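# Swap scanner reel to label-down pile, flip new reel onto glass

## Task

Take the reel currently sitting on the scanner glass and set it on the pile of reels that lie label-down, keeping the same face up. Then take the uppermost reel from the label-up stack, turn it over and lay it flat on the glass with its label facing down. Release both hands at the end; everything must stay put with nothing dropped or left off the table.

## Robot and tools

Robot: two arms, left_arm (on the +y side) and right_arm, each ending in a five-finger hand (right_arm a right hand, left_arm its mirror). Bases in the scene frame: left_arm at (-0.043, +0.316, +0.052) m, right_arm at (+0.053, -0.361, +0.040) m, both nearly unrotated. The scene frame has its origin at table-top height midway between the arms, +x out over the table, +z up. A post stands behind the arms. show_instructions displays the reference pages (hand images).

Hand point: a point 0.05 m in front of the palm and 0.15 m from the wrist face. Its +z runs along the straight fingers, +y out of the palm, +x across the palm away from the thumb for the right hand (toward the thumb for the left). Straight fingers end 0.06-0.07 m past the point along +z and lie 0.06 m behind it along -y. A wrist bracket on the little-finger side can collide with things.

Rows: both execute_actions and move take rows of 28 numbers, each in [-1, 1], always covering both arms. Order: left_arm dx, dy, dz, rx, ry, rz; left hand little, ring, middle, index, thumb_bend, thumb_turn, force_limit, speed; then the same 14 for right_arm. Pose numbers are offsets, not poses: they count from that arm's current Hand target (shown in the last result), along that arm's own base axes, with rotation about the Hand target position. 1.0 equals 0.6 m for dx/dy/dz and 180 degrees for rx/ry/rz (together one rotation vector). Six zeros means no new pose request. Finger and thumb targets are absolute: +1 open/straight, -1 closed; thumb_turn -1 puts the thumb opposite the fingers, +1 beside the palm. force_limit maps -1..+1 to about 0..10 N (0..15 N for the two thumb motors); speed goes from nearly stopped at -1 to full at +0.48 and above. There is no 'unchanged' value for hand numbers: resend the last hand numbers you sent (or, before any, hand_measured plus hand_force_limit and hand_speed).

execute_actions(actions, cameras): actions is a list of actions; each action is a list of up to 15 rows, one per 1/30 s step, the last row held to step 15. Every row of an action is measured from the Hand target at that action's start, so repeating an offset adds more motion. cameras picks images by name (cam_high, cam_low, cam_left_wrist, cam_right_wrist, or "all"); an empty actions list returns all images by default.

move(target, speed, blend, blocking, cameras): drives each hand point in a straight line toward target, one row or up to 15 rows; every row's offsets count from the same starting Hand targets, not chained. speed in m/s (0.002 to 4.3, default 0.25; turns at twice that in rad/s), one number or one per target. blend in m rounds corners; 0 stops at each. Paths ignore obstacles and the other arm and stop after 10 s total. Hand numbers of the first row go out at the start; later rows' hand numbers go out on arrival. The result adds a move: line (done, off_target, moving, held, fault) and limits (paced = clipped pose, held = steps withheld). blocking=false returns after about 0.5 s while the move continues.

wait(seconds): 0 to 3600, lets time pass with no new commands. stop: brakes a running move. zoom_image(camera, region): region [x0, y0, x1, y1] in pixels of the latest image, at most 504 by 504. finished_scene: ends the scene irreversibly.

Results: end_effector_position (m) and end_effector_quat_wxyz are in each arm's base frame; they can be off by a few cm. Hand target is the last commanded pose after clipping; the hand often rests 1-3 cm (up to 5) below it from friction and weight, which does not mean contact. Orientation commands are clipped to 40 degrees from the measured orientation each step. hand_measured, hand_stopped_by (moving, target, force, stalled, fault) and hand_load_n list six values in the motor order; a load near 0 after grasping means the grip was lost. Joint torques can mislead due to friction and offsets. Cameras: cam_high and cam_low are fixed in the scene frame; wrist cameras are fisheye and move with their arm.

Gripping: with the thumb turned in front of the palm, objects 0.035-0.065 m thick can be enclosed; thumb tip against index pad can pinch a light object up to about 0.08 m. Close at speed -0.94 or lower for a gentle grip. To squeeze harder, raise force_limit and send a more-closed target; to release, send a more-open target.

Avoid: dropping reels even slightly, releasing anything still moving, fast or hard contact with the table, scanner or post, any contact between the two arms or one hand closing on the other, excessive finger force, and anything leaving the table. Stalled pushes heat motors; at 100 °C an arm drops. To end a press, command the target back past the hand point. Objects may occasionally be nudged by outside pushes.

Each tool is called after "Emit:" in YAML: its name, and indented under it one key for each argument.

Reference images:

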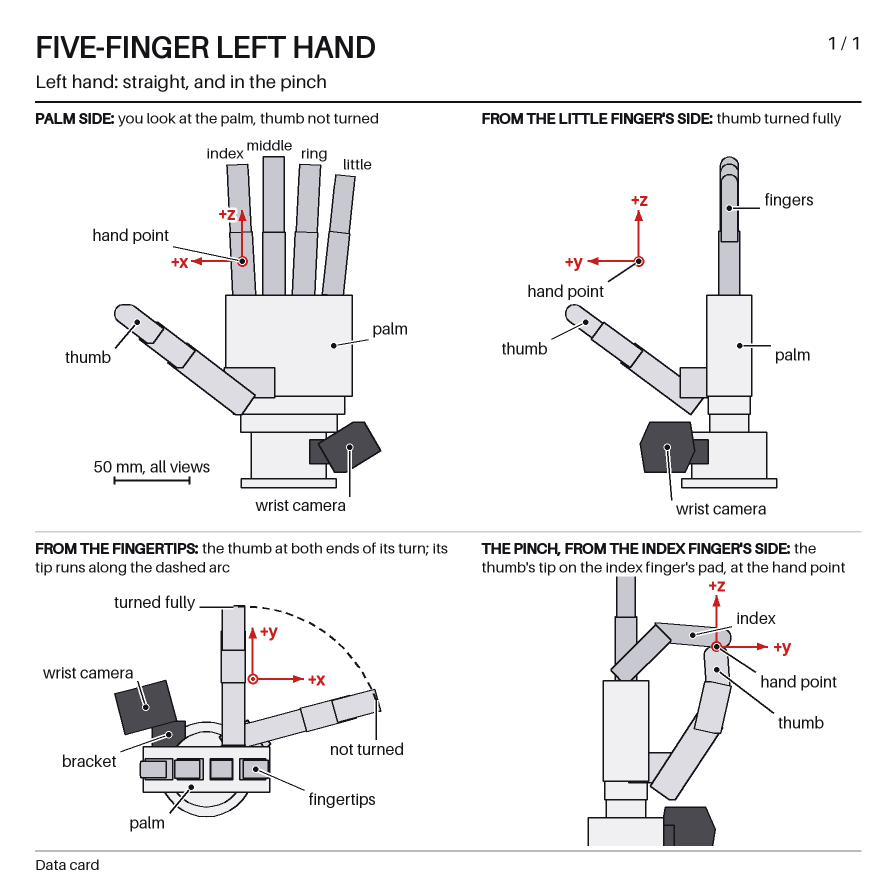

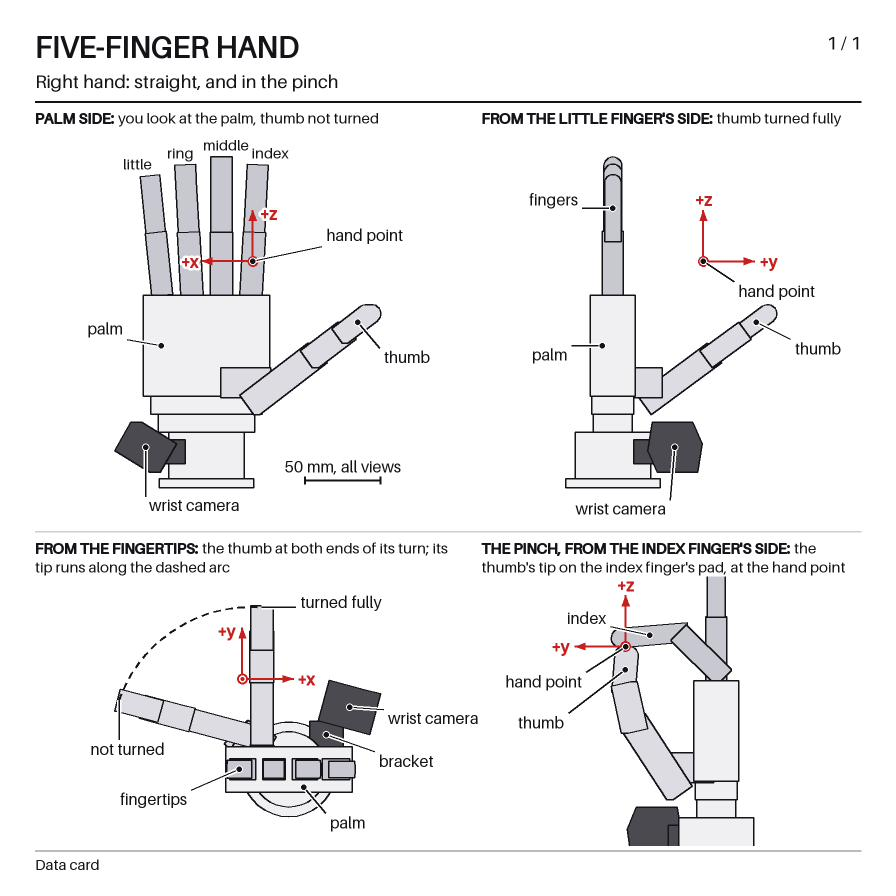

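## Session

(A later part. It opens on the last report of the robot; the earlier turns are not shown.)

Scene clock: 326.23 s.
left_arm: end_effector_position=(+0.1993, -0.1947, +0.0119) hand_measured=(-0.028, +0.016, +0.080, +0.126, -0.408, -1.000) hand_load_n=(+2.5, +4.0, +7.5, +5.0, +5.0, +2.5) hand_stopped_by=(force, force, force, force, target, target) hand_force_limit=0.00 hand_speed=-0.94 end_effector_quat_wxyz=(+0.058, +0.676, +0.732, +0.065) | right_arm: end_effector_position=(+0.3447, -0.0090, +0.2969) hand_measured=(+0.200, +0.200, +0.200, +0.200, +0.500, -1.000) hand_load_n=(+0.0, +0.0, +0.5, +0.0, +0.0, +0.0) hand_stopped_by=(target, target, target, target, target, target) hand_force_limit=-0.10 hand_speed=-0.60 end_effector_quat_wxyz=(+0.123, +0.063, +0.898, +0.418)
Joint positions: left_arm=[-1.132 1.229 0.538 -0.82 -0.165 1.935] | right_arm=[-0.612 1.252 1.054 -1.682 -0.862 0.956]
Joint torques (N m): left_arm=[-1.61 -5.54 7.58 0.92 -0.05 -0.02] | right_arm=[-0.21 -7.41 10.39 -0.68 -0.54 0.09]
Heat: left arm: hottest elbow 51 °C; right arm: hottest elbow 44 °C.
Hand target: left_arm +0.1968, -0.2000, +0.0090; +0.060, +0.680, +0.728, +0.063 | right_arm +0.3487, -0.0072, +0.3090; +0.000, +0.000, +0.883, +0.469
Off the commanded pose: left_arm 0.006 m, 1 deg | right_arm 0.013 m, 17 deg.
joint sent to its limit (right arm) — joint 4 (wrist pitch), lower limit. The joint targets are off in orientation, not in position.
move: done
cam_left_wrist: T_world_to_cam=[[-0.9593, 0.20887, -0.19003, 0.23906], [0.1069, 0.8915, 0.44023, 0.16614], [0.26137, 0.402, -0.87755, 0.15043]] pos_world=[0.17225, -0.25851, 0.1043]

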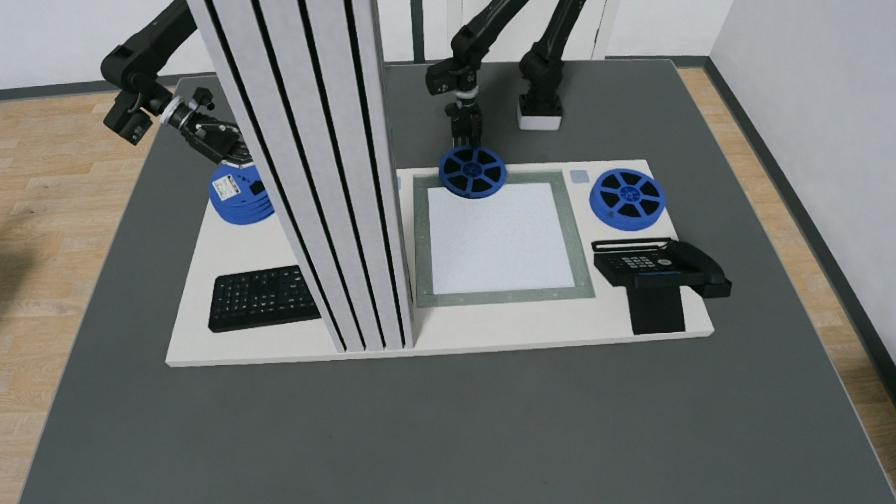

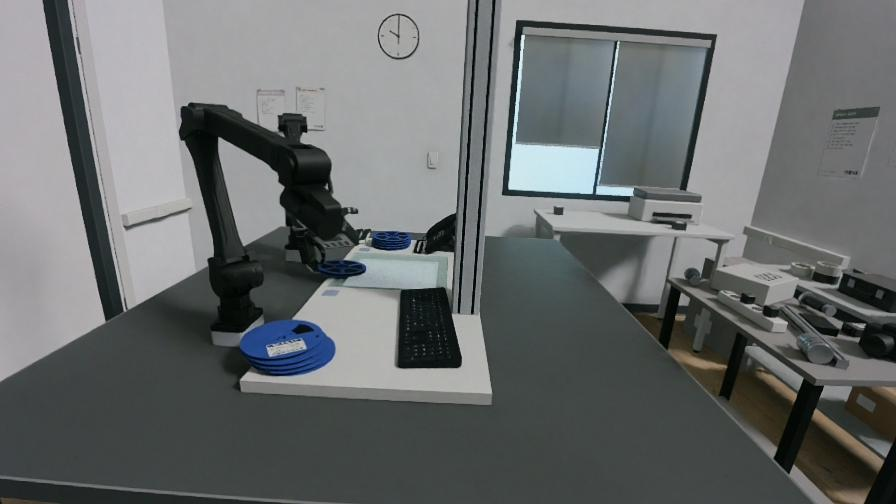

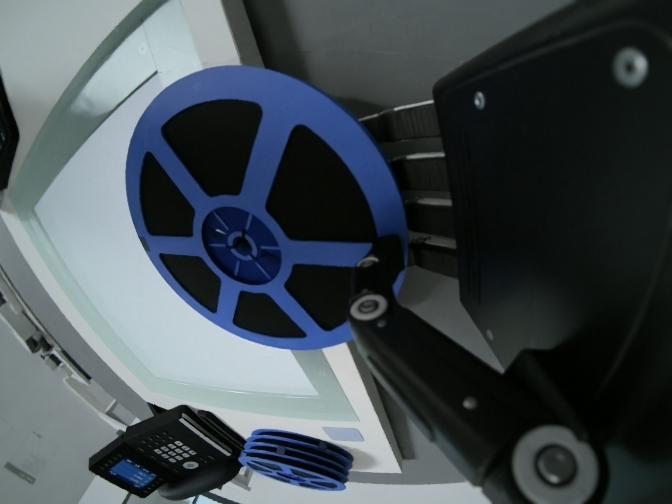

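Emit:
move:
  target: [0,0.0,-0.01,0,0,0,-0.2,-0.2,-0.2,0.125,-0.41,-1,0.0,-0.94,0,0,0,0,0,0,0.2,0.2,0.2,0.2,0.5,-1,-0.1,-0.6]
  speed: [0.03]

Emit:
move:
  target: [0,0.0,-0.008,0,0,0,-0.2,-0.2,-0.2,0.125,-0.41,-1,0.0,-0.94,0,0,0,0,0,0,0.2,0.2,0.2,0.2,0.5,-1,-0.1,-0.6]
  speed: [0.03]

Scene clock: 327.13 s.
left_arm: end_effector_position=(+0.1997, -0.1954, +0.0076) hand_measured=(-0.028, +0.016, +0.080, +0.126, -0.408, -1.000) hand_load_n=(+1.0, +6.0, +8.5, +4.0, +4.0, +2.5) hand_stopped_by=(force, force, force, force, target, target) hand_force_limit=0.00 hand_speed=-0.94 end_effector_quat_wxyz=(+0.060, +0.675, +0.732, +0.066) | right_arm: end_effector_position=(+0.3447, -0.0090, +0.2969) hand_measured=(+0.200, +0.200, +0.200, +0.200, +0.500, -1.000) hand_load_n=(+0.0, +0.0, +0.0, +0.0, +0.0, -0.5) hand_stopped_by=(target, target, target, target, target, target) hand_force_limit=-0.10 hand_speed=-0.60 end_effector_quat_wxyz=(+0.123, +0.063, +0.898, +0.418)
Joint positions: left_arm=[-1.133 1.242 0.532 -0.799 -0.167 1.933] | right_arm=[-0.612 1.252 1.054 -1.682 -0.862 0.956]
Joint torques (N m): left_arm=[-1.49 -5.42 7.25 0.9 0.02 -0.06] | right_arm=[-0.44 -7.77 10.39 -0.69 -0.54 0.11]
Heat: left arm: hottest elbow 51 °C; right arm: hottest elbow 44 °C.
Hand target: left_arm +0.1968, -0.1999, +0.0030; +0.060, +0.680, +0.728, +0.063 | right_arm +0.3487, -0.0072, +0.3090; +0.000, +0.000, +0.883, +0.469
Off the commanded pose: left_arm 0.007 m, 1 deg | right_arm 0.013 m, 17 deg.
joint sent to its limit (right arm) — joint 4 (wrist pitch), lower limit. The joint targets are off in orientation, not in position.
move: done

Scene clock: 327.63 s.
left_arm: end_effector_position=(+0.2004, -0.1958, +0.0048) hand_measured=(-0.028, +0.018, +0.080, +0.126, -0.408, -1.000) hand_load_n=(+1.0, +7.5, +8.5, +3.0, +3.5, +2.5) hand_stopped_by=(force, force, force, force, target, target) hand_force_limit=0.00 hand_speed=-0.94 end_effector_quat_wxyz=(+0.061, +0.675, +0.732, +0.067) | right_arm: end_effector_position=(+0.3447, -0.0090, +0.2969) hand_measured=(+0.200, +0.200, +0.200, +0.200, +0.500, -1.000) hand_load_n=(+0.0, +0.0, +0.0, +0.0, +0.0, +0.0) hand_stopped_by=(target, target, target, target, target, target) hand_force_limit=-0.10 hand_speed=-0.60 end_effector_quat_wxyz=(+0.123, +0.063, +0.898, +0.418)
Joint positions: left_arm=[-1.133 1.251 0.528 -0.785 -0.17 1.932] | right_arm=[-0.612 1.252 1.054 -1.682 -0.862 0.956]
Joint torques (N m): left_arm=[-1.44 -5.19 6.91 1.07 0.13 -0.04] | right_arm=[-0.32 -7.59 10.37 -0.65 -0.55 0.11]
Heat: left arm: hottest elbow 51 °C; right arm: hottest elbow 44 °C.
Hand target: left_arm +0.1969, -0.1998, -0.0019; +0.060, +0.680, +0.728, +0.063 | right_arm +0.3487, -0.0072, +0.3090; +0.000, +0.000, +0.883, +0.469
Off the commanded pose: left_arm 0.009 m, 1 deg | right_arm 0.013 m, 17 deg.
joint sent to its limit (right arm) — joint 4 (wrist pitch), lower limit. The joint targets are off in orientation, not in position.
move: done

Emit:
execute_actions:
  actions: []
  cameras: ["cam_low","cam_left_wrist"]

Emit:
zoom_image:
  camera: "cam_low"
  region: [310, 245, 380, 285]

Emit:
zoom_image:
  camera: "cam_left_wrist"
  region: [120, 50, 430, 360]

Scene clock: 327.83 s.
left_arm: end_effector_position=(+0.2004, -0.1958, +0.0048) hand_measured=(-0.028, +0.018, +0.080, +0.126, -0.408, -1.000) hand_load_n=(+1.0, +7.5, +9.0, +3.0, +3.5, +2.5) hand_stopped_by=(force, force, force, force, target, target) hand_force_limit=0.00 hand_speed=-0.94 end_effector_quat_wxyz=(+0.061, +0.675, +0.732, +0.067) | right_arm: end_effector_position=(+0.3447, -0.0090, +0.2969) hand_measured=(+0.200, +0.200, +0.200, +0.200, +0.500, -1.000) hand_load_n=(+0.0, +0.5, +0.0, +0.0, +0.0, +0.0) hand_stopped_by=(target, target, target, target, target, target) hand_force_limit=-0.10 hand_speed=-0.60 end_effector_quat_wxyz=(+0.123, +0.063, +0.898, +0.418)
Joint positions: left_arm=[-1.133 1.251 0.528 -0.785 -0.17 1.932] | right_arm=[-0.612 1.252 1.054 -1.682 -0.862 0.956]
Joint velocities: within noise
Joint torques (N m): left_arm=[-1.49 -5.19 6.91 1.06 0.13 -0.04] | right_arm=[-0.26 -7.59 10.4 -0.68 -0.54 0.11]
Motor temperatures (°C): left_arm=[28 33 51 28 32 29] | right_arm=[30 31 44 29 30 30]
Heat: left arm: hottest elbow 51 °C; right arm: hottest elbow 44 °C.
Hand target: left_arm +0.1969, -0.1998, -0.0019; +0.060, +0.680, +0.728, +0.063 | right_arm +0.3487, -0.0072, +0.3090; +0.000, +0.000, +0.883, +0.469
Off the commanded pose: left_arm 0.009 m, 1 deg | right_arm 0.013 m, 17 deg.
camera_calibration:
cam_left_wrist: T_world_to_cam=[[-0.95861, 0.20598, -0.19658, 0.23834], [0.10183, 0.89277, 0.43885, 0.17146], [0.2659, 0.40067, -0.87679, 0.14312]] pos_world=[0.17296, -0.25951, 0.0971]
Images, in order (width x height): cam_low 896x504, cam_left_wrist 672x504.

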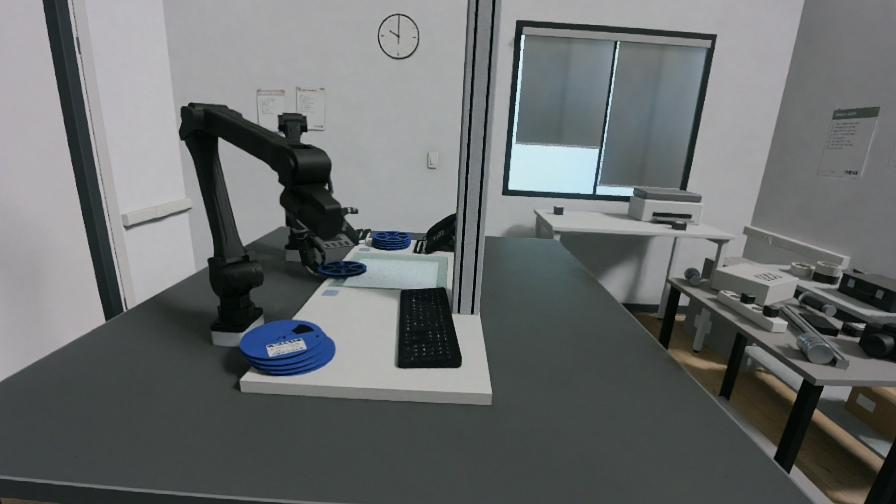

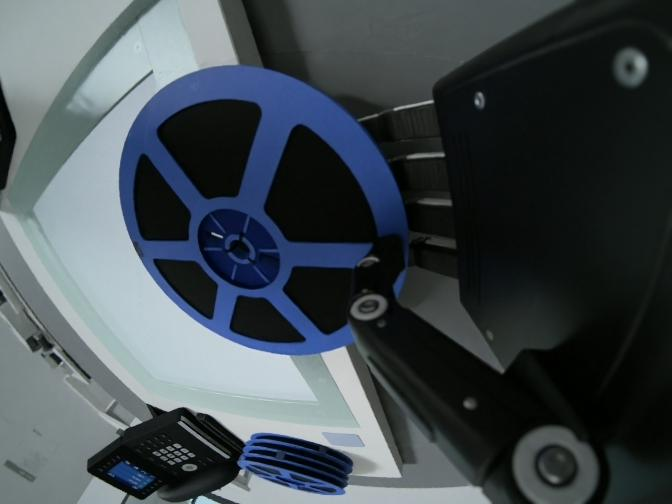

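Scaled by 7.200 from the camera's image (finer frame: 1280x720).

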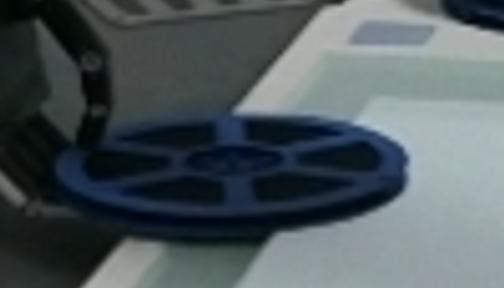

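Scaled by 1.626 from the camera's image (finer frame: 960x720).

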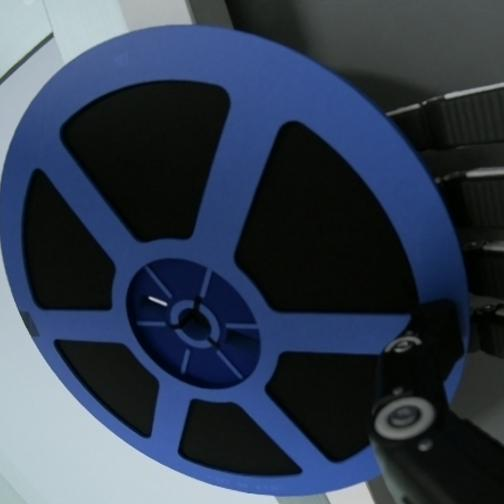

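Emit:
move:
  target: [0,0.0,0,0,0,0,-0.2,-0.2,-0.2,0.125,0.2,-1,0.0,-0.8,0,0,0,0,0,0,0.2,0.2,0.2,0.2,0.5,-1,-0.1,-0.6]
  speed: [0.03]
  cameras: ["cam_low","cam_left_wrist"]

Emit:
zoom_image:
  camera: "cam_low"
  region: [310, 245, 380, 285]

Scene clock: 330.67 s.
left_arm: end_effector_position=(+0.1986, -0.1942, +0.0000) hand_measured=(-0.028, +0.016, +0.078, +0.126, +0.200, -1.000) hand_load_n=(+0.5, +0.0, +0.0, +0.0, +0.0, +0.0) hand_stopped_by=(force, force, force, force, target, target) hand_force_limit=0.00 hand_speed=-0.80 end_effector_quat_wxyz=(+0.058, +0.675, +0.733, +0.066) | right_arm: end_effector_position=(+0.3447, -0.0090, +0.2969) hand_measured=(+0.200, +0.200, +0.200, +0.200, +0.500, -1.000) hand_load_n=(+0.0, +0.0, +0.0, +0.0, +0.0, +0.0) hand_stopped_by=(target, target, target, target, target, target) hand_force_limit=-0.10 hand_speed=-0.60 end_effector_quat_wxyz=(+0.123, +0.063, +0.898, +0.418)
Joint positions: left_arm=[-1.134 1.26 0.521 -0.774 -0.165 1.931] | right_arm=[-0.612 1.252 1.054 -1.682 -0.862 0.956]
Joint torques (N m): left_arm=[-1.44 -5.83 7.47 0.69 -0.03 -0.03] | right_arm=[-0.32 -7.59 10.4 -0.68 -0.54 0.1]
Heat: left arm: hottest elbow 50 °C; right arm: hottest elbow 45 °C.
Hand target: left_arm +0.1968, -0.1998, -0.0019; +0.060, +0.680, +0.728, +0.063 | right_arm +0.3487, -0.0072, +0.3090; +0.000, +0.000, +0.883, +0.469
Off the commanded pose: left_arm 0.006 m, 1 deg | right_arm 0.013 m, 17 deg.
joint sent to its limit (right arm) — joint 4 (wrist pitch), lower limit. The joint targets are off in orientation, not in position.
move: done
cam_left_wrist: T_world_to_cam=[[-0.95991, 0.20613, -0.18995, 0.23564], [0.1043, 0.89165, 0.44055, 0.17162], [0.26017, 0.40308, -0.8774, 0.14046]] pos_world=[0.17175, -0.25821, 0.0924]

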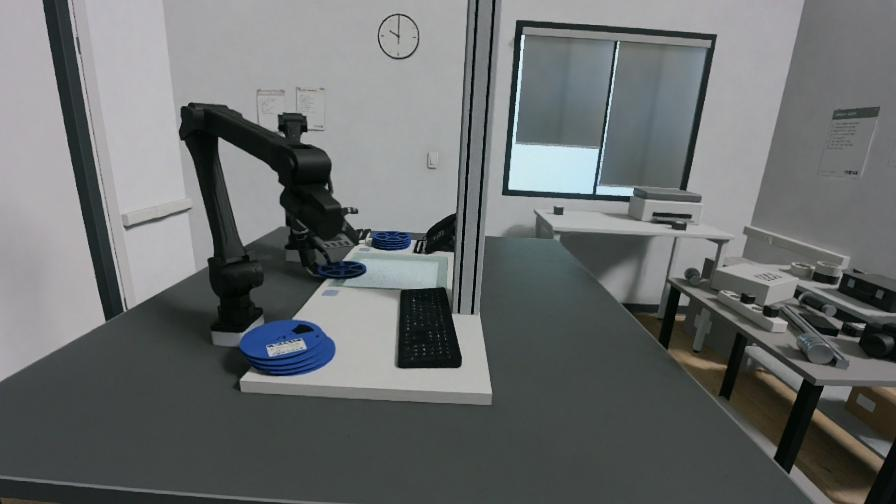

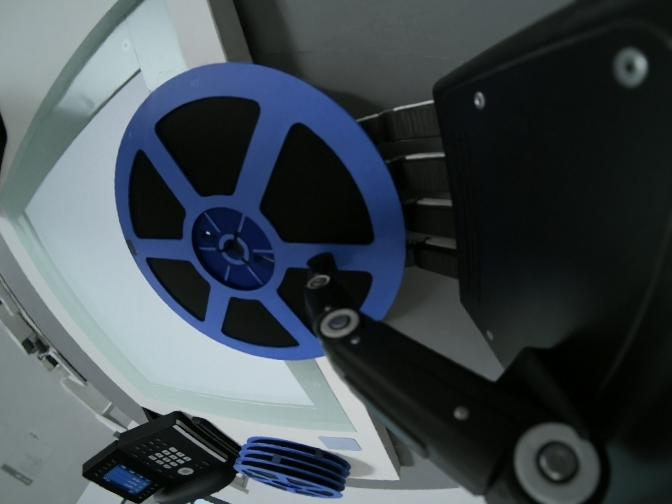

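Scaled by 7.200 from the camera's image (finer frame: 1280x720).

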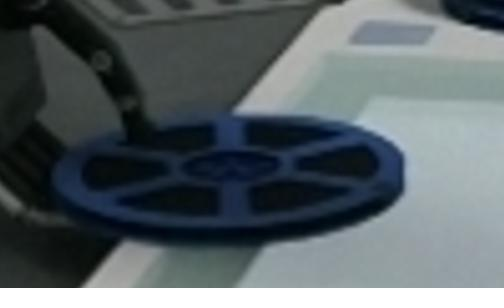

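Emit:
move:
  target:
    - [0,0.0,0.003,0,0,0,0.16,0.16,0.16,0.17,1,-1,0.0,-0.5,0,0,0,0,0,0,0.2,0.2,0.2,0.2,0.5,-1,-0.1,-0.6]
    - [-0.12,-0.008,0.003,0,0,0,0.16,0.16,0.16,0.17,1,-1,0.0,-0.5,0,0,0,0,0,0,0.2,0.2,0.2,0.2,0.5,-1,-0.1,-0.6]
  speed: [0.03,0.05]
  cameras: ["cam_low","cam_left_wrist","cam_high"]

Emit:
zoom_image:
  camera: "cam_low"
  region: [310, 245, 380, 285]

Emit:
zoom_image:
  camera: "cam_high"
  region: [400, 110, 560, 250]

Scene clock: 334.63 s.
left_arm: end_effector_position=(+0.1277, -0.2041, -0.0033) hand_measured=(+0.160, +0.160, +0.160, +0.170, +1.000, -1.000) hand_load_n=(+0.5, +0.0, +0.0, +0.0, +0.0, +0.0) hand_stopped_by=(target, target, target, target, target, target) hand_force_limit=0.00 hand_speed=-0.50 end_effector_quat_wxyz=(+0.056, +0.679, +0.729, +0.064) | right_arm: end_effector_position=(+0.3447, -0.0090, +0.2969) hand_measured=(+0.200, +0.200, +0.200, +0.200, +0.500, -1.000) hand_load_n=(+0.0, +0.0, +0.0, +0.0, +0.0, +0.0) hand_stopped_by=(target, target, target, target, target, target) hand_force_limit=-0.10 hand_speed=-0.60 end_effector_quat_wxyz=(+0.123, +0.063, +0.898, +0.418)
Joint positions: left_arm=[-1.413 1.242 0.497 -0.815 -0.169 1.658] | right_arm=[-0.612 1.252 1.054 -1.682 -0.862 0.956]
Joint torques (N m): left_arm=[-1.55 -7.06 7.09 -0.16 -0.28 -0.14] | right_arm=[-0.38 -7.59 10.37 -0.64 -0.54 0.1]
Heat: left arm: hottest elbow 50 °C; right arm: hottest elbow 45 °C.
Hand target: left_arm +0.1247, -0.2047, -0.0001; +0.060, +0.680, +0.728, +0.063 | right_arm +0.3487, -0.0072, +0.3090; +0.000, +0.000, +0.883, +0.469
Off the commanded pose: left_arm 0.004 m, 1 deg | right_arm 0.013 m, 17 deg.
joint sent to its limit (right arm) — joint 4 (wrist pitch), lower limit. The joint targets are off in orientation, not in position.
move: done
cam_left_wrist: T_world_to_cam=[[-0.95868, 0.21653, -0.18453, 0.17093], [0.1162, 0.89007, 0.44077, 0.1875], [0.25968, 0.40111, -0.87845, 0.15959]] pos_world=[0.10064, -0.26791, 0.08909]
Images, in order (width x height): cam_high 896x504, cam_low 896x504, cam_left_wrist 672x504.

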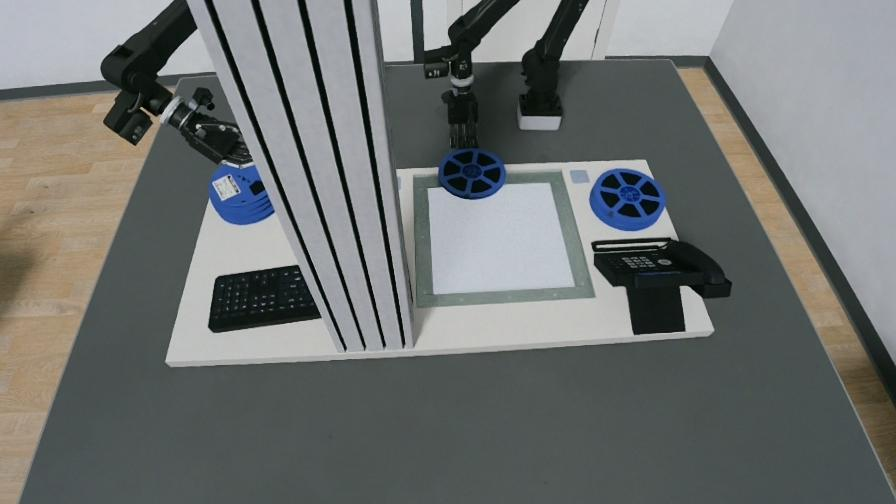

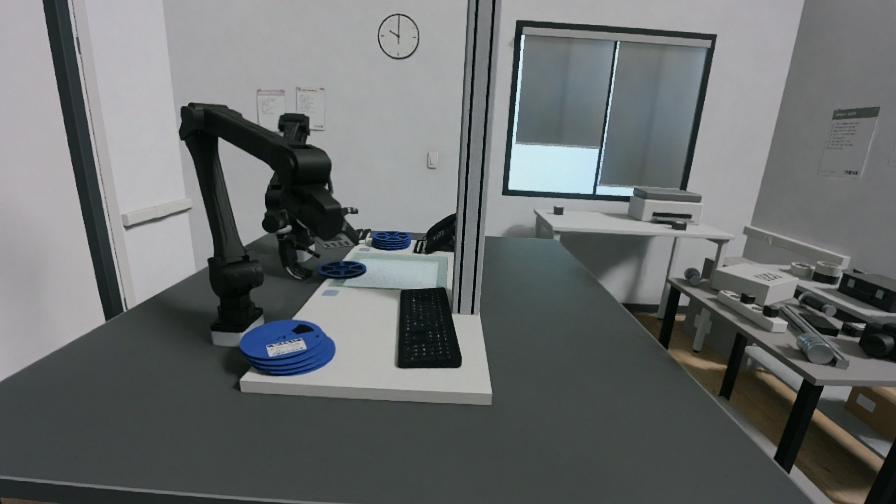

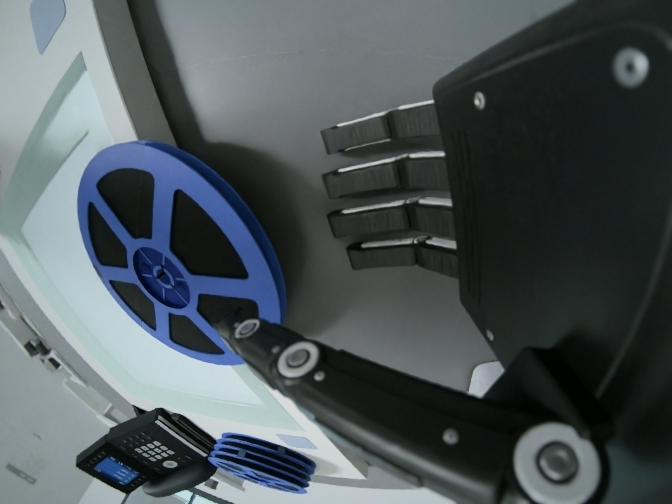

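Scaled by 7.200 from the camera's image (finer frame: 1280x720).

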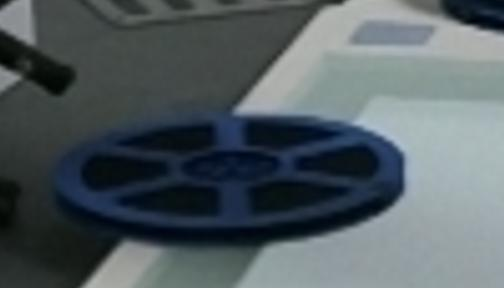

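Scaled by 3.150 from the camera's image (finer frame: 1280x720).

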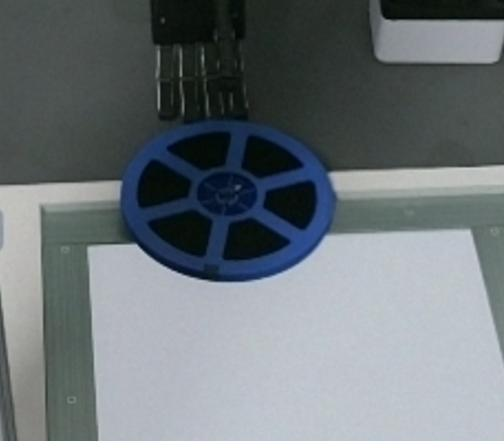

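Emit:
move:
  target:
    - [0,0,0.333,0,0,0,0.16,0.16,0.16,0.17,1,-1,0.0,-0.5,0,0,0,0,0,0,0.2,0.2,0.2,0.2,0.5,-1,-0.1,-0.6]
    - [0.059,-0.059,0.333,-0.0483,0.0393,0.5207,0.16,0.16,0.16,0.17,1,-1,0.0,-0.5,0,0,0,0,0,0,0.2,0.2,0.2,0.2,0.5,-1,-0.1,-0.6]
    - [-0.068,-0.134,0.333,0.0824,0.011,-0.9497,1,1,1,1,1,-1,0.0,-0.2,0,0,0,0,0,0,0.2,0.2,0.2,0.2,0.5,-1,-0.1,-0.6]
  speed: [0.15,0.35,0.35]
  blend: [0.03,0.03,0]
  cameras: ["cam_left_wrist","cam_high"]

Scene clock: 343.90 s.
left_arm: end_effector_position=(+0.0891, -0.2857, +0.1966) hand_measured=(+1.000, +1.000, +1.000, +1.000, +1.000, -1.000) hand_load_n=(+0.0, +0.0, +0.0, +0.0, -0.5, +0.0) hand_stopped_by=(target, target, target, target, target, target) hand_force_limit=0.00 hand_speed=-0.20 end_effector_quat_wxyz=(+0.001, +0.781, -0.625, -0.002) | right_arm: end_effector_position=(+0.3447, -0.0090, +0.2969) hand_measured=(+0.200, +0.200, +0.200, +0.200, +0.500, -1.000) hand_load_n=(+0.0, +0.0, +0.0, +0.0, -0.5, +0.0) hand_stopped_by=(target, target, target, target, target, target) hand_force_limit=-0.10 hand_speed=-0.60 end_effector_quat_wxyz=(+0.123, +0.063, +0.898, +0.418)
Joint positions: left_arm=[-1.04 1.073 0.992 -1.492 0.003 -1.261] | right_arm=[-0.612 1.252 1.054 -1.682 -0.862 0.956]
Joint torques (N m): left_arm=[-1.67 -6.95 9.88 -0.21 -0.06 -0.14] | right_arm=[-0.26 -7.59 10.39 -0.65 -0.54 0.1]
Heat: left arm: hottest elbow 50 °C; right arm: hottest elbow 46 °C.
Hand target: left_arm +0.0840, -0.2850, +0.1997; +0.000, +0.779, -0.627, +0.000 | right_arm +0.3487, -0.0072, +0.3090; +0.000, +0.000, +0.883, +0.469
Off the commanded pose: left_arm 0.006 m, 0 deg | right_arm 0.013 m, 17 deg.
joint sent to its limit (right arm) — joint 4 (wrist pitch), lower limit. The joint targets are off in orientation, not in position.
move: done
cam_left_wrist: T_world_to_cam=[[0.99737, -0.06664, -0.02837, -0.0974], [-0.04985, -0.91572, 0.39872, -0.31644], [-0.05255, -0.39626, -0.91663, 0.18549]] pos_world=[0.09112, -0.22276, 0.29343]
Images, in order (width x height): cam_high 896x504, cam_left_wrist 672x504.

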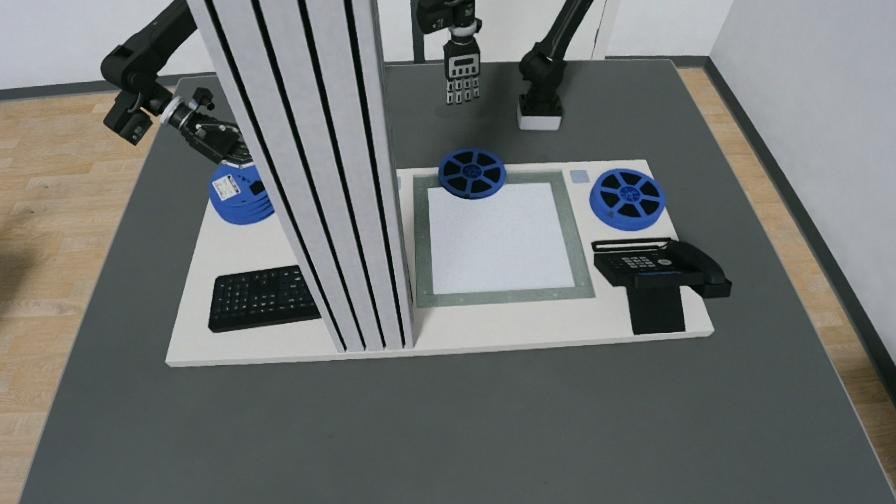

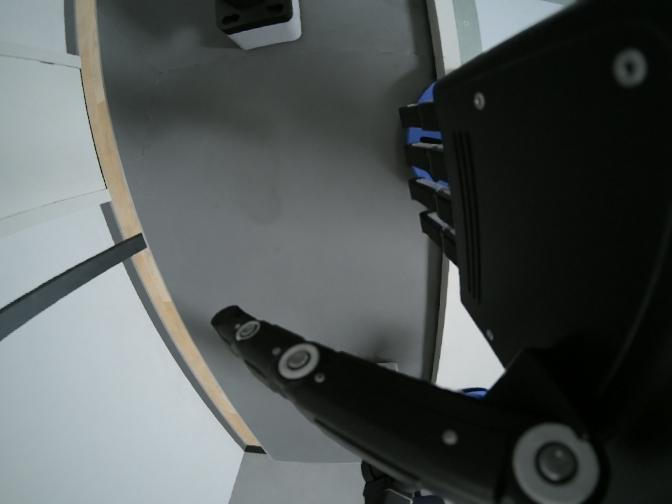

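Emit:
move:
  target: [0,0,-0.243,0,0,0,1,1,1,1,1,-1,0.0,-0.2,0,0,0,0,0,0,0.2,0.2,0.2,0.2,0.5,-1,-0.1,-0.6]
  speed: [0.1]
  cameras: ["cam_low","cam_high"]

Emit:
zoom_image:
  camera: "cam_low"
  region: [290, 230, 380, 290]

Emit:
zoom_image:
  camera: "cam_high"
  region: [400, 90, 560, 230]

Scene clock: 346.27 s.
left_arm: end_effector_position=(+0.0859, -0.2804, +0.0549) hand_measured=(+1.000, +1.000, +1.000, +1.000, +1.000, -1.000) hand_load_n=(+0.0, +0.0, +0.0, +0.0, +0.0, +0.0) hand_stopped_by=(target, target, target, target, target, target) hand_force_limit=0.00 hand_speed=-0.20 end_effector_quat_wxyz=(+0.000, +0.781, -0.625, -0.003) | right_arm: end_effector_position=(+0.3447, -0.0090, +0.2969) hand_measured=(+0.200, +0.200, +0.200, +0.200, +0.500, -1.000) hand_load_n=(+0.0, +0.0, +0.0, +0.0, +0.0, -0.5) hand_stopped_by=(target, target, target, target, target, target) hand_force_limit=-0.10 hand_speed=-0.60 end_effector_quat_wxyz=(+0.123, +0.063, +0.898, +0.418)
Joint positions: left_arm=[-1.041 1.182 0.68 -1.075 0.003 -1.261] | right_arm=[-0.612 1.252 1.054 -1.682 -0.862 0.956]
Joint torques (N m): left_arm=[-1.67 -6.01 8.79 0.49 -0.06 -0.14] | right_arm=[-0.32 -7.59 10.37 -0.69 -0.55 0.09]
Heat: left arm: hottest elbow 50 °C; right arm: hottest elbow 46 °C.
Hand target: left_arm +0.0840, -0.2851, +0.0540; +0.000, +0.779, -0.627, +0.000 | right_arm +0.3487, -0.0072, +0.3090; +0.000, +0.000, +0.883, +0.469
Off the commanded pose: left_arm 0.005 m, 1 deg | right_arm 0.013 m, 17 deg.
joint sent to its limit (right arm) — joint 4 (wrist pitch), lower limit. The joint targets are off in orientation, not in position.
move: done
Images, in order (width x height): cam_high 896x504, cam_low 896x504.

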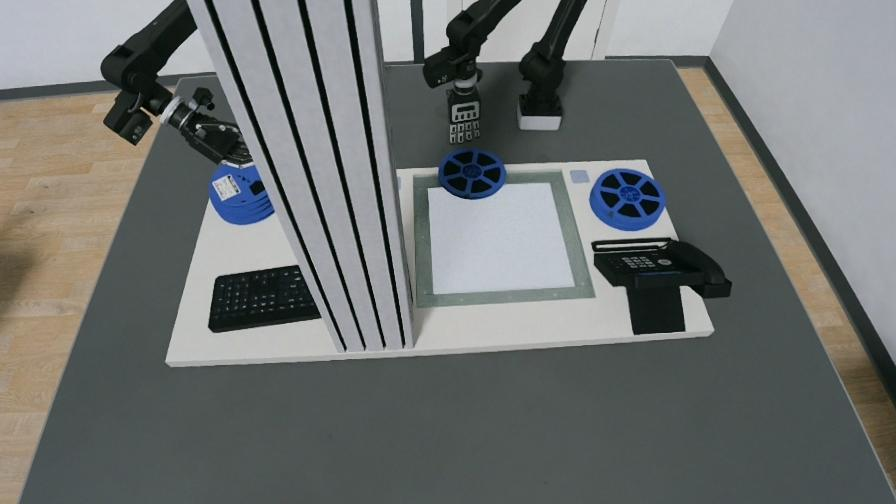

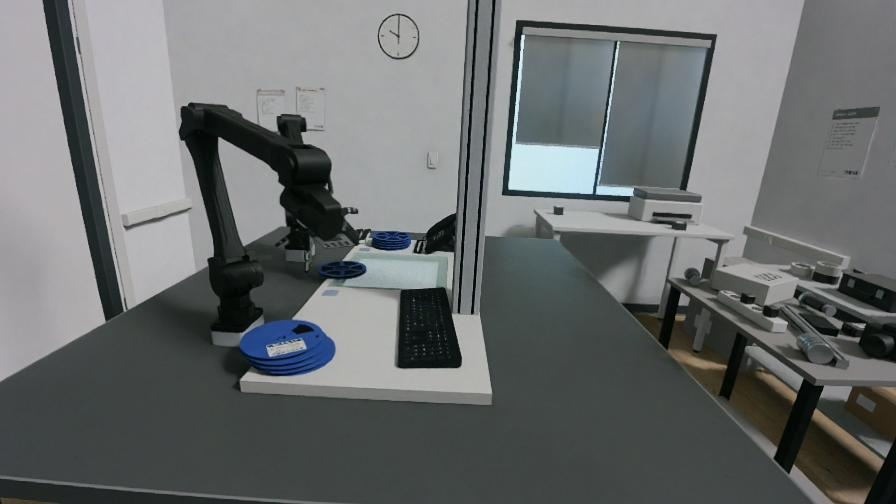

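Scaled by 5.600 from the camera's image (finer frame: 1280x720).

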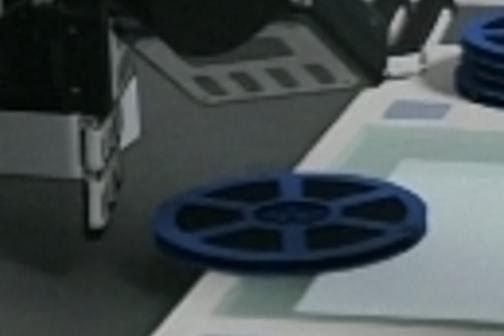

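Scaled by 3.150 from the camera's image (finer frame: 1280x720).

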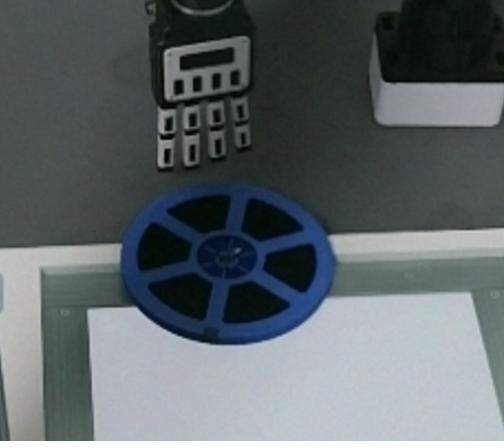

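Emit:
move:
  target:
    - [0,0,-0.007,0,0,0,1,1,1,1,1,-1,0.0,-0.2,0,0,0,0,0,0,0.2,0.2,0.2,0.2,0.5,-1,-0.1,-0.6]
    - [0.152,0.03,-0.006,0,0,0,1,1,1,1,1,-1,0.0,-0.2,0,0,0,0,0,0,0.2,0.2,0.2,0.2,0.5,-1,-0.1,-0.6]
  speed: [0.04,0.06]
  cameras: ["cam_low","cam_high"]

Emit:
zoom_image:
  camera: "cam_low"
  region: [310, 230, 400, 290]

Emit:
zoom_image:
  camera: "cam_high"
  region: [400, 110, 560, 250]

Scene clock: 349.93 s.
left_arm: end_effector_position=(+0.1561, -0.2548, +0.0408) hand_measured=(+1.000, +1.000, +1.000, +1.000, +1.000, -1.000) hand_load_n=(+0.0, +0.5, +0.0, +0.0, -0.5, -0.5) hand_stopped_by=(target, target, target, target, target, target) hand_force_limit=0.00 hand_speed=-0.20 end_effector_quat_wxyz=(-0.002, +0.777, -0.629, -0.020) | right_arm: end_effector_position=(+0.3447, -0.0090, +0.2969) hand_measured=(+0.200, +0.200, +0.200, +0.200, +0.500, -1.000) hand_load_n=(+0.0, +0.0, +0.0, +0.0, +0.0, +0.0) hand_stopped_by=(target, target, target, target, target, target) hand_force_limit=-0.10 hand_speed=-0.60 end_effector_quat_wxyz=(+0.123, +0.063, +0.898, +0.418)
Joint positions: left_arm=[-0.792 1.301 0.734 -1.045 0.001 -1.002] | right_arm=[-0.612 1.252 1.054 -1.682 -0.862 0.956]
Joint torques (N m): left_arm=[0.73 -7.12 11.92 0.42 -0.02 0.02] | right_arm=[-0.32 -7.59 10.41 -0.65 -0.55 0.11]
Heat: left arm: hottest elbow 50 °C; right arm: hottest elbow 46 °C.
Hand target: left_arm +0.1751, -0.2671, +0.0503; +0.000, +0.779, -0.627, +0.000 | right_arm +0.3487, -0.0072, +0.3090; +0.000, +0.000, +0.883, +0.469
Off the commanded pose: left_arm 0.025 m, 2 deg | right_arm 0.013 m, 17 deg.
joint sent to its limit (right arm) — joint 4 (wrist pitch), lower limit. The joint targets are off in orientation, not in position.
move: off_target (left_arm)
Images, in order (width x height): cam_high 896x504, cam_low 896x504.

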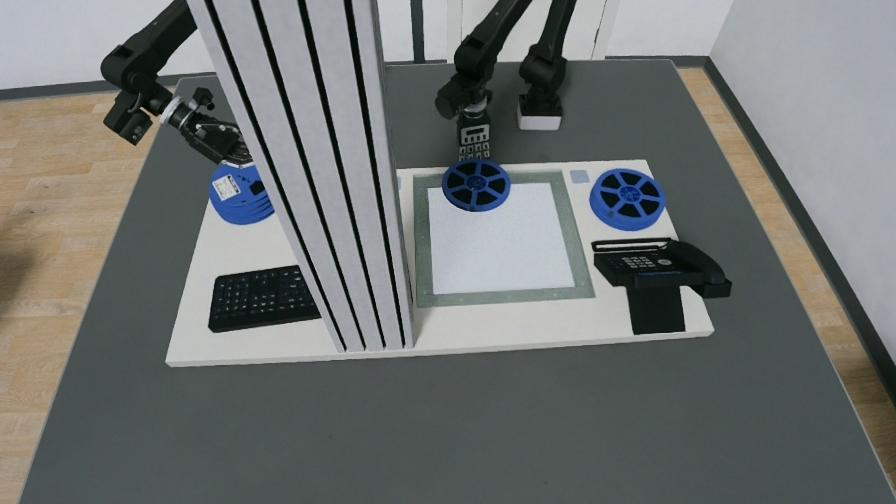

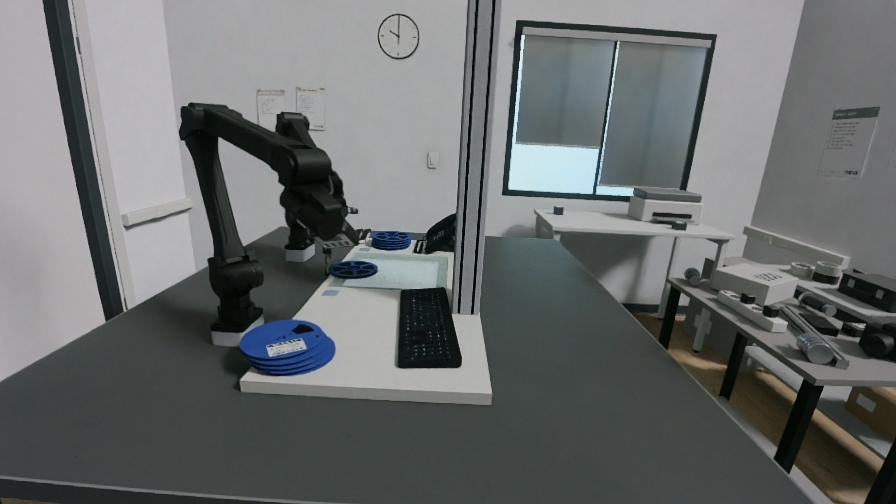

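Scaled by 5.600 from the camera's image (finer frame: 1280x720).

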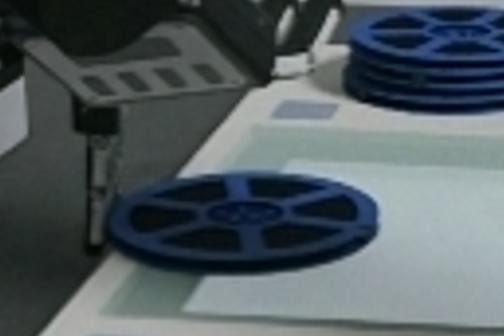

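Scaled by 3.150 from the camera's image (finer frame: 1280x720).

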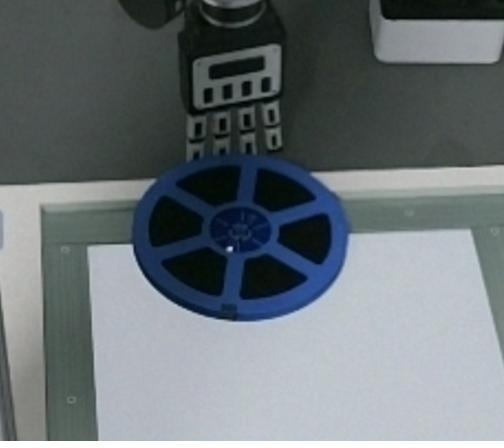

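Emit:
move:
  target:
    - [-0.045,-0.01,0.0,0,0,0,1,1,1,1,1,-1,0.0,-0.2,0,0,0,0,0,0,0.2,0.2,0.2,0.2,0.5,-1,-0.1,-0.6]
    - [-0.045,-0.01,0.03,0,0,0,1,1,1,1,1,-1,0.0,-0.2,0,0,0,0,0,0,0.2,0.2,0.2,0.2,0.5,-1,-0.1,-0.6]
  speed: [0.04,0.06]
  cameras: ["cam_low","cam_high"]

Emit:
zoom_image:
  camera: "cam_low"
  region: [310, 230, 400, 290]

Scene clock: 352.07 s.
left_arm: end_effector_position=(+0.1414, -0.2590, +0.0530) hand_measured=(+1.000, +1.000, +1.000, +1.000, +1.000, -1.000) hand_load_n=(+0.0, +0.0, +0.0, +0.0, -0.5, +0.0) hand_stopped_by=(target, target, target, target, target, target) hand_force_limit=0.00 hand_speed=-0.20 end_effector_quat_wxyz=(-0.003, +0.780, -0.625, -0.019) | right_arm: end_effector_position=(+0.3447, -0.0090, +0.2969) hand_measured=(+0.200, +0.200, +0.200, +0.200, +0.500, -1.000) hand_load_n=(+0.5, +0.5, +0.0, +0.0, +0.0, +0.0) hand_stopped_by=(target, target, target, target, target, target) hand_force_limit=-0.10 hand_speed=-0.60 end_effector_quat_wxyz=(+0.123, +0.063, +0.898, +0.418)
Joint positions: left_arm=[-0.838 1.257 0.734 -1.087 0.001 -1.057] | right_arm=[-0.612 1.252 1.054 -1.682 -0.862 0.956]
Joint torques (N m): left_arm=[-1.49 -8.29 11.7 -0.27 0.03 -0.14] | right_arm=[-0.38 -7.59 10.39 -0.66 -0.56 0.11]
Heat: left arm: hottest elbow 50 °C; right arm: hottest elbow 46 °C.
Hand target: left_arm +0.1482, -0.2731, +0.0683; +0.000, +0.779, -0.627, +0.000 | right_arm +0.3487, -0.0072, +0.3090; +0.000, +0.000, +0.883, +0.469
Off the commanded pose: left_arm 0.022 m, 2 deg | right_arm 0.013 m, 17 deg.
joint sent to its limit (right arm) — joint 4 (wrist pitch), lower limit. The joint targets are off in orientation, not in position.
move: off_target (left_arm)
Images, in order (width x height): cam_high 896x504, cam_low 896x504.

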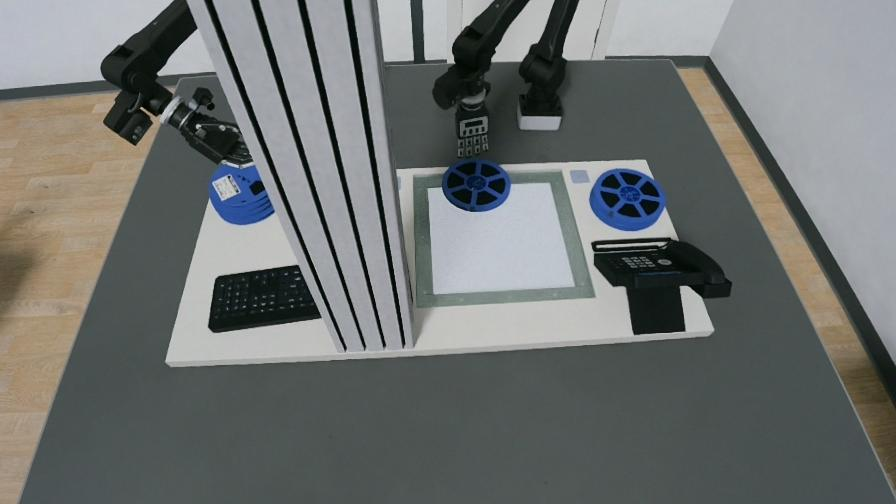

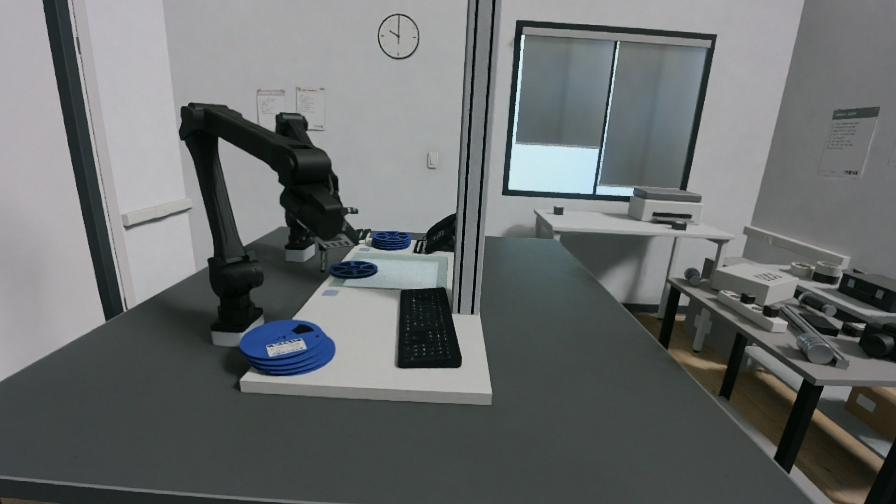

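Scaled by 5.600 from the camera's image (finer frame: 1280x720).

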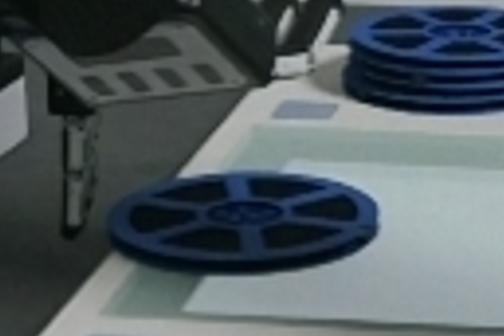

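Emit:
move:
  target: [-0.004,-0.03,-0.004,0,0,0,1,1,1,1,1,-1,0.0,-0.2,0,0,0,0,0,0,0.2,0.2,0.2,0.2,0.5,-1,-0.1,-0.6]
  speed: [0.06]
  cameras: []

Scene clock: 353.50 s.
left_arm: end_effector_position=(+0.1377, -0.2746, +0.0565) hand_measured=(+1.000, +1.000, +1.000, +1.000, +1.000, -1.000) hand_load_n=(+0.0, +0.0, +0.0, -0.5, +0.0, +0.0) hand_stopped_by=(target, target, target, target, target, target) hand_force_limit=0.00 hand_speed=-0.20 end_effector_quat_wxyz=(-0.003, +0.780, -0.626, -0.015) | right_arm: end_effector_position=(+0.3447, -0.0090, +0.2969) hand_measured=(+0.200, +0.200, +0.200, +0.200, +0.500, -1.000) hand_load_n=(+0.0, +0.0, +0.0, +0.0, +0.0, +0.0) hand_stopped_by=(target, target, target, target, target, target) hand_force_limit=-0.10 hand_speed=-0.60 end_effector_quat_wxyz=(+0.123, +0.063, +0.898, +0.418)
Joint positions: left_arm=[-0.882 1.271 0.757 -1.087 0.001 -1.1] | right_arm=[-0.612 1.252 1.054 -1.682 -0.862 0.956]
Joint torques (N m): left_arm=[-1.49 -6.95 12 0.17 0.03 -0.17] | right_arm=[-0.38 -7.53 10.35 -0.69 -0.54 0.1]
Heat: left arm: hottest elbow 50 °C; right arm: hottest elbow 46 °C.
Hand target: left_arm +0.1458, -0.2912, +0.0660; +0.000, +0.779, -0.627, +0.000 | right_arm +0.3487, -0.0072, +0.3090; +0.000, +0.000, +0.883, +0.469
Off the commanded pose: left_arm 0.021 m, 2 deg | right_arm 0.013 m, 17 deg.
joint sent to its limit (right arm) — joint 4 (wrist pitch), lower limit. The joint targets are off in orientation, not in position.
move: off_target (left_arm)


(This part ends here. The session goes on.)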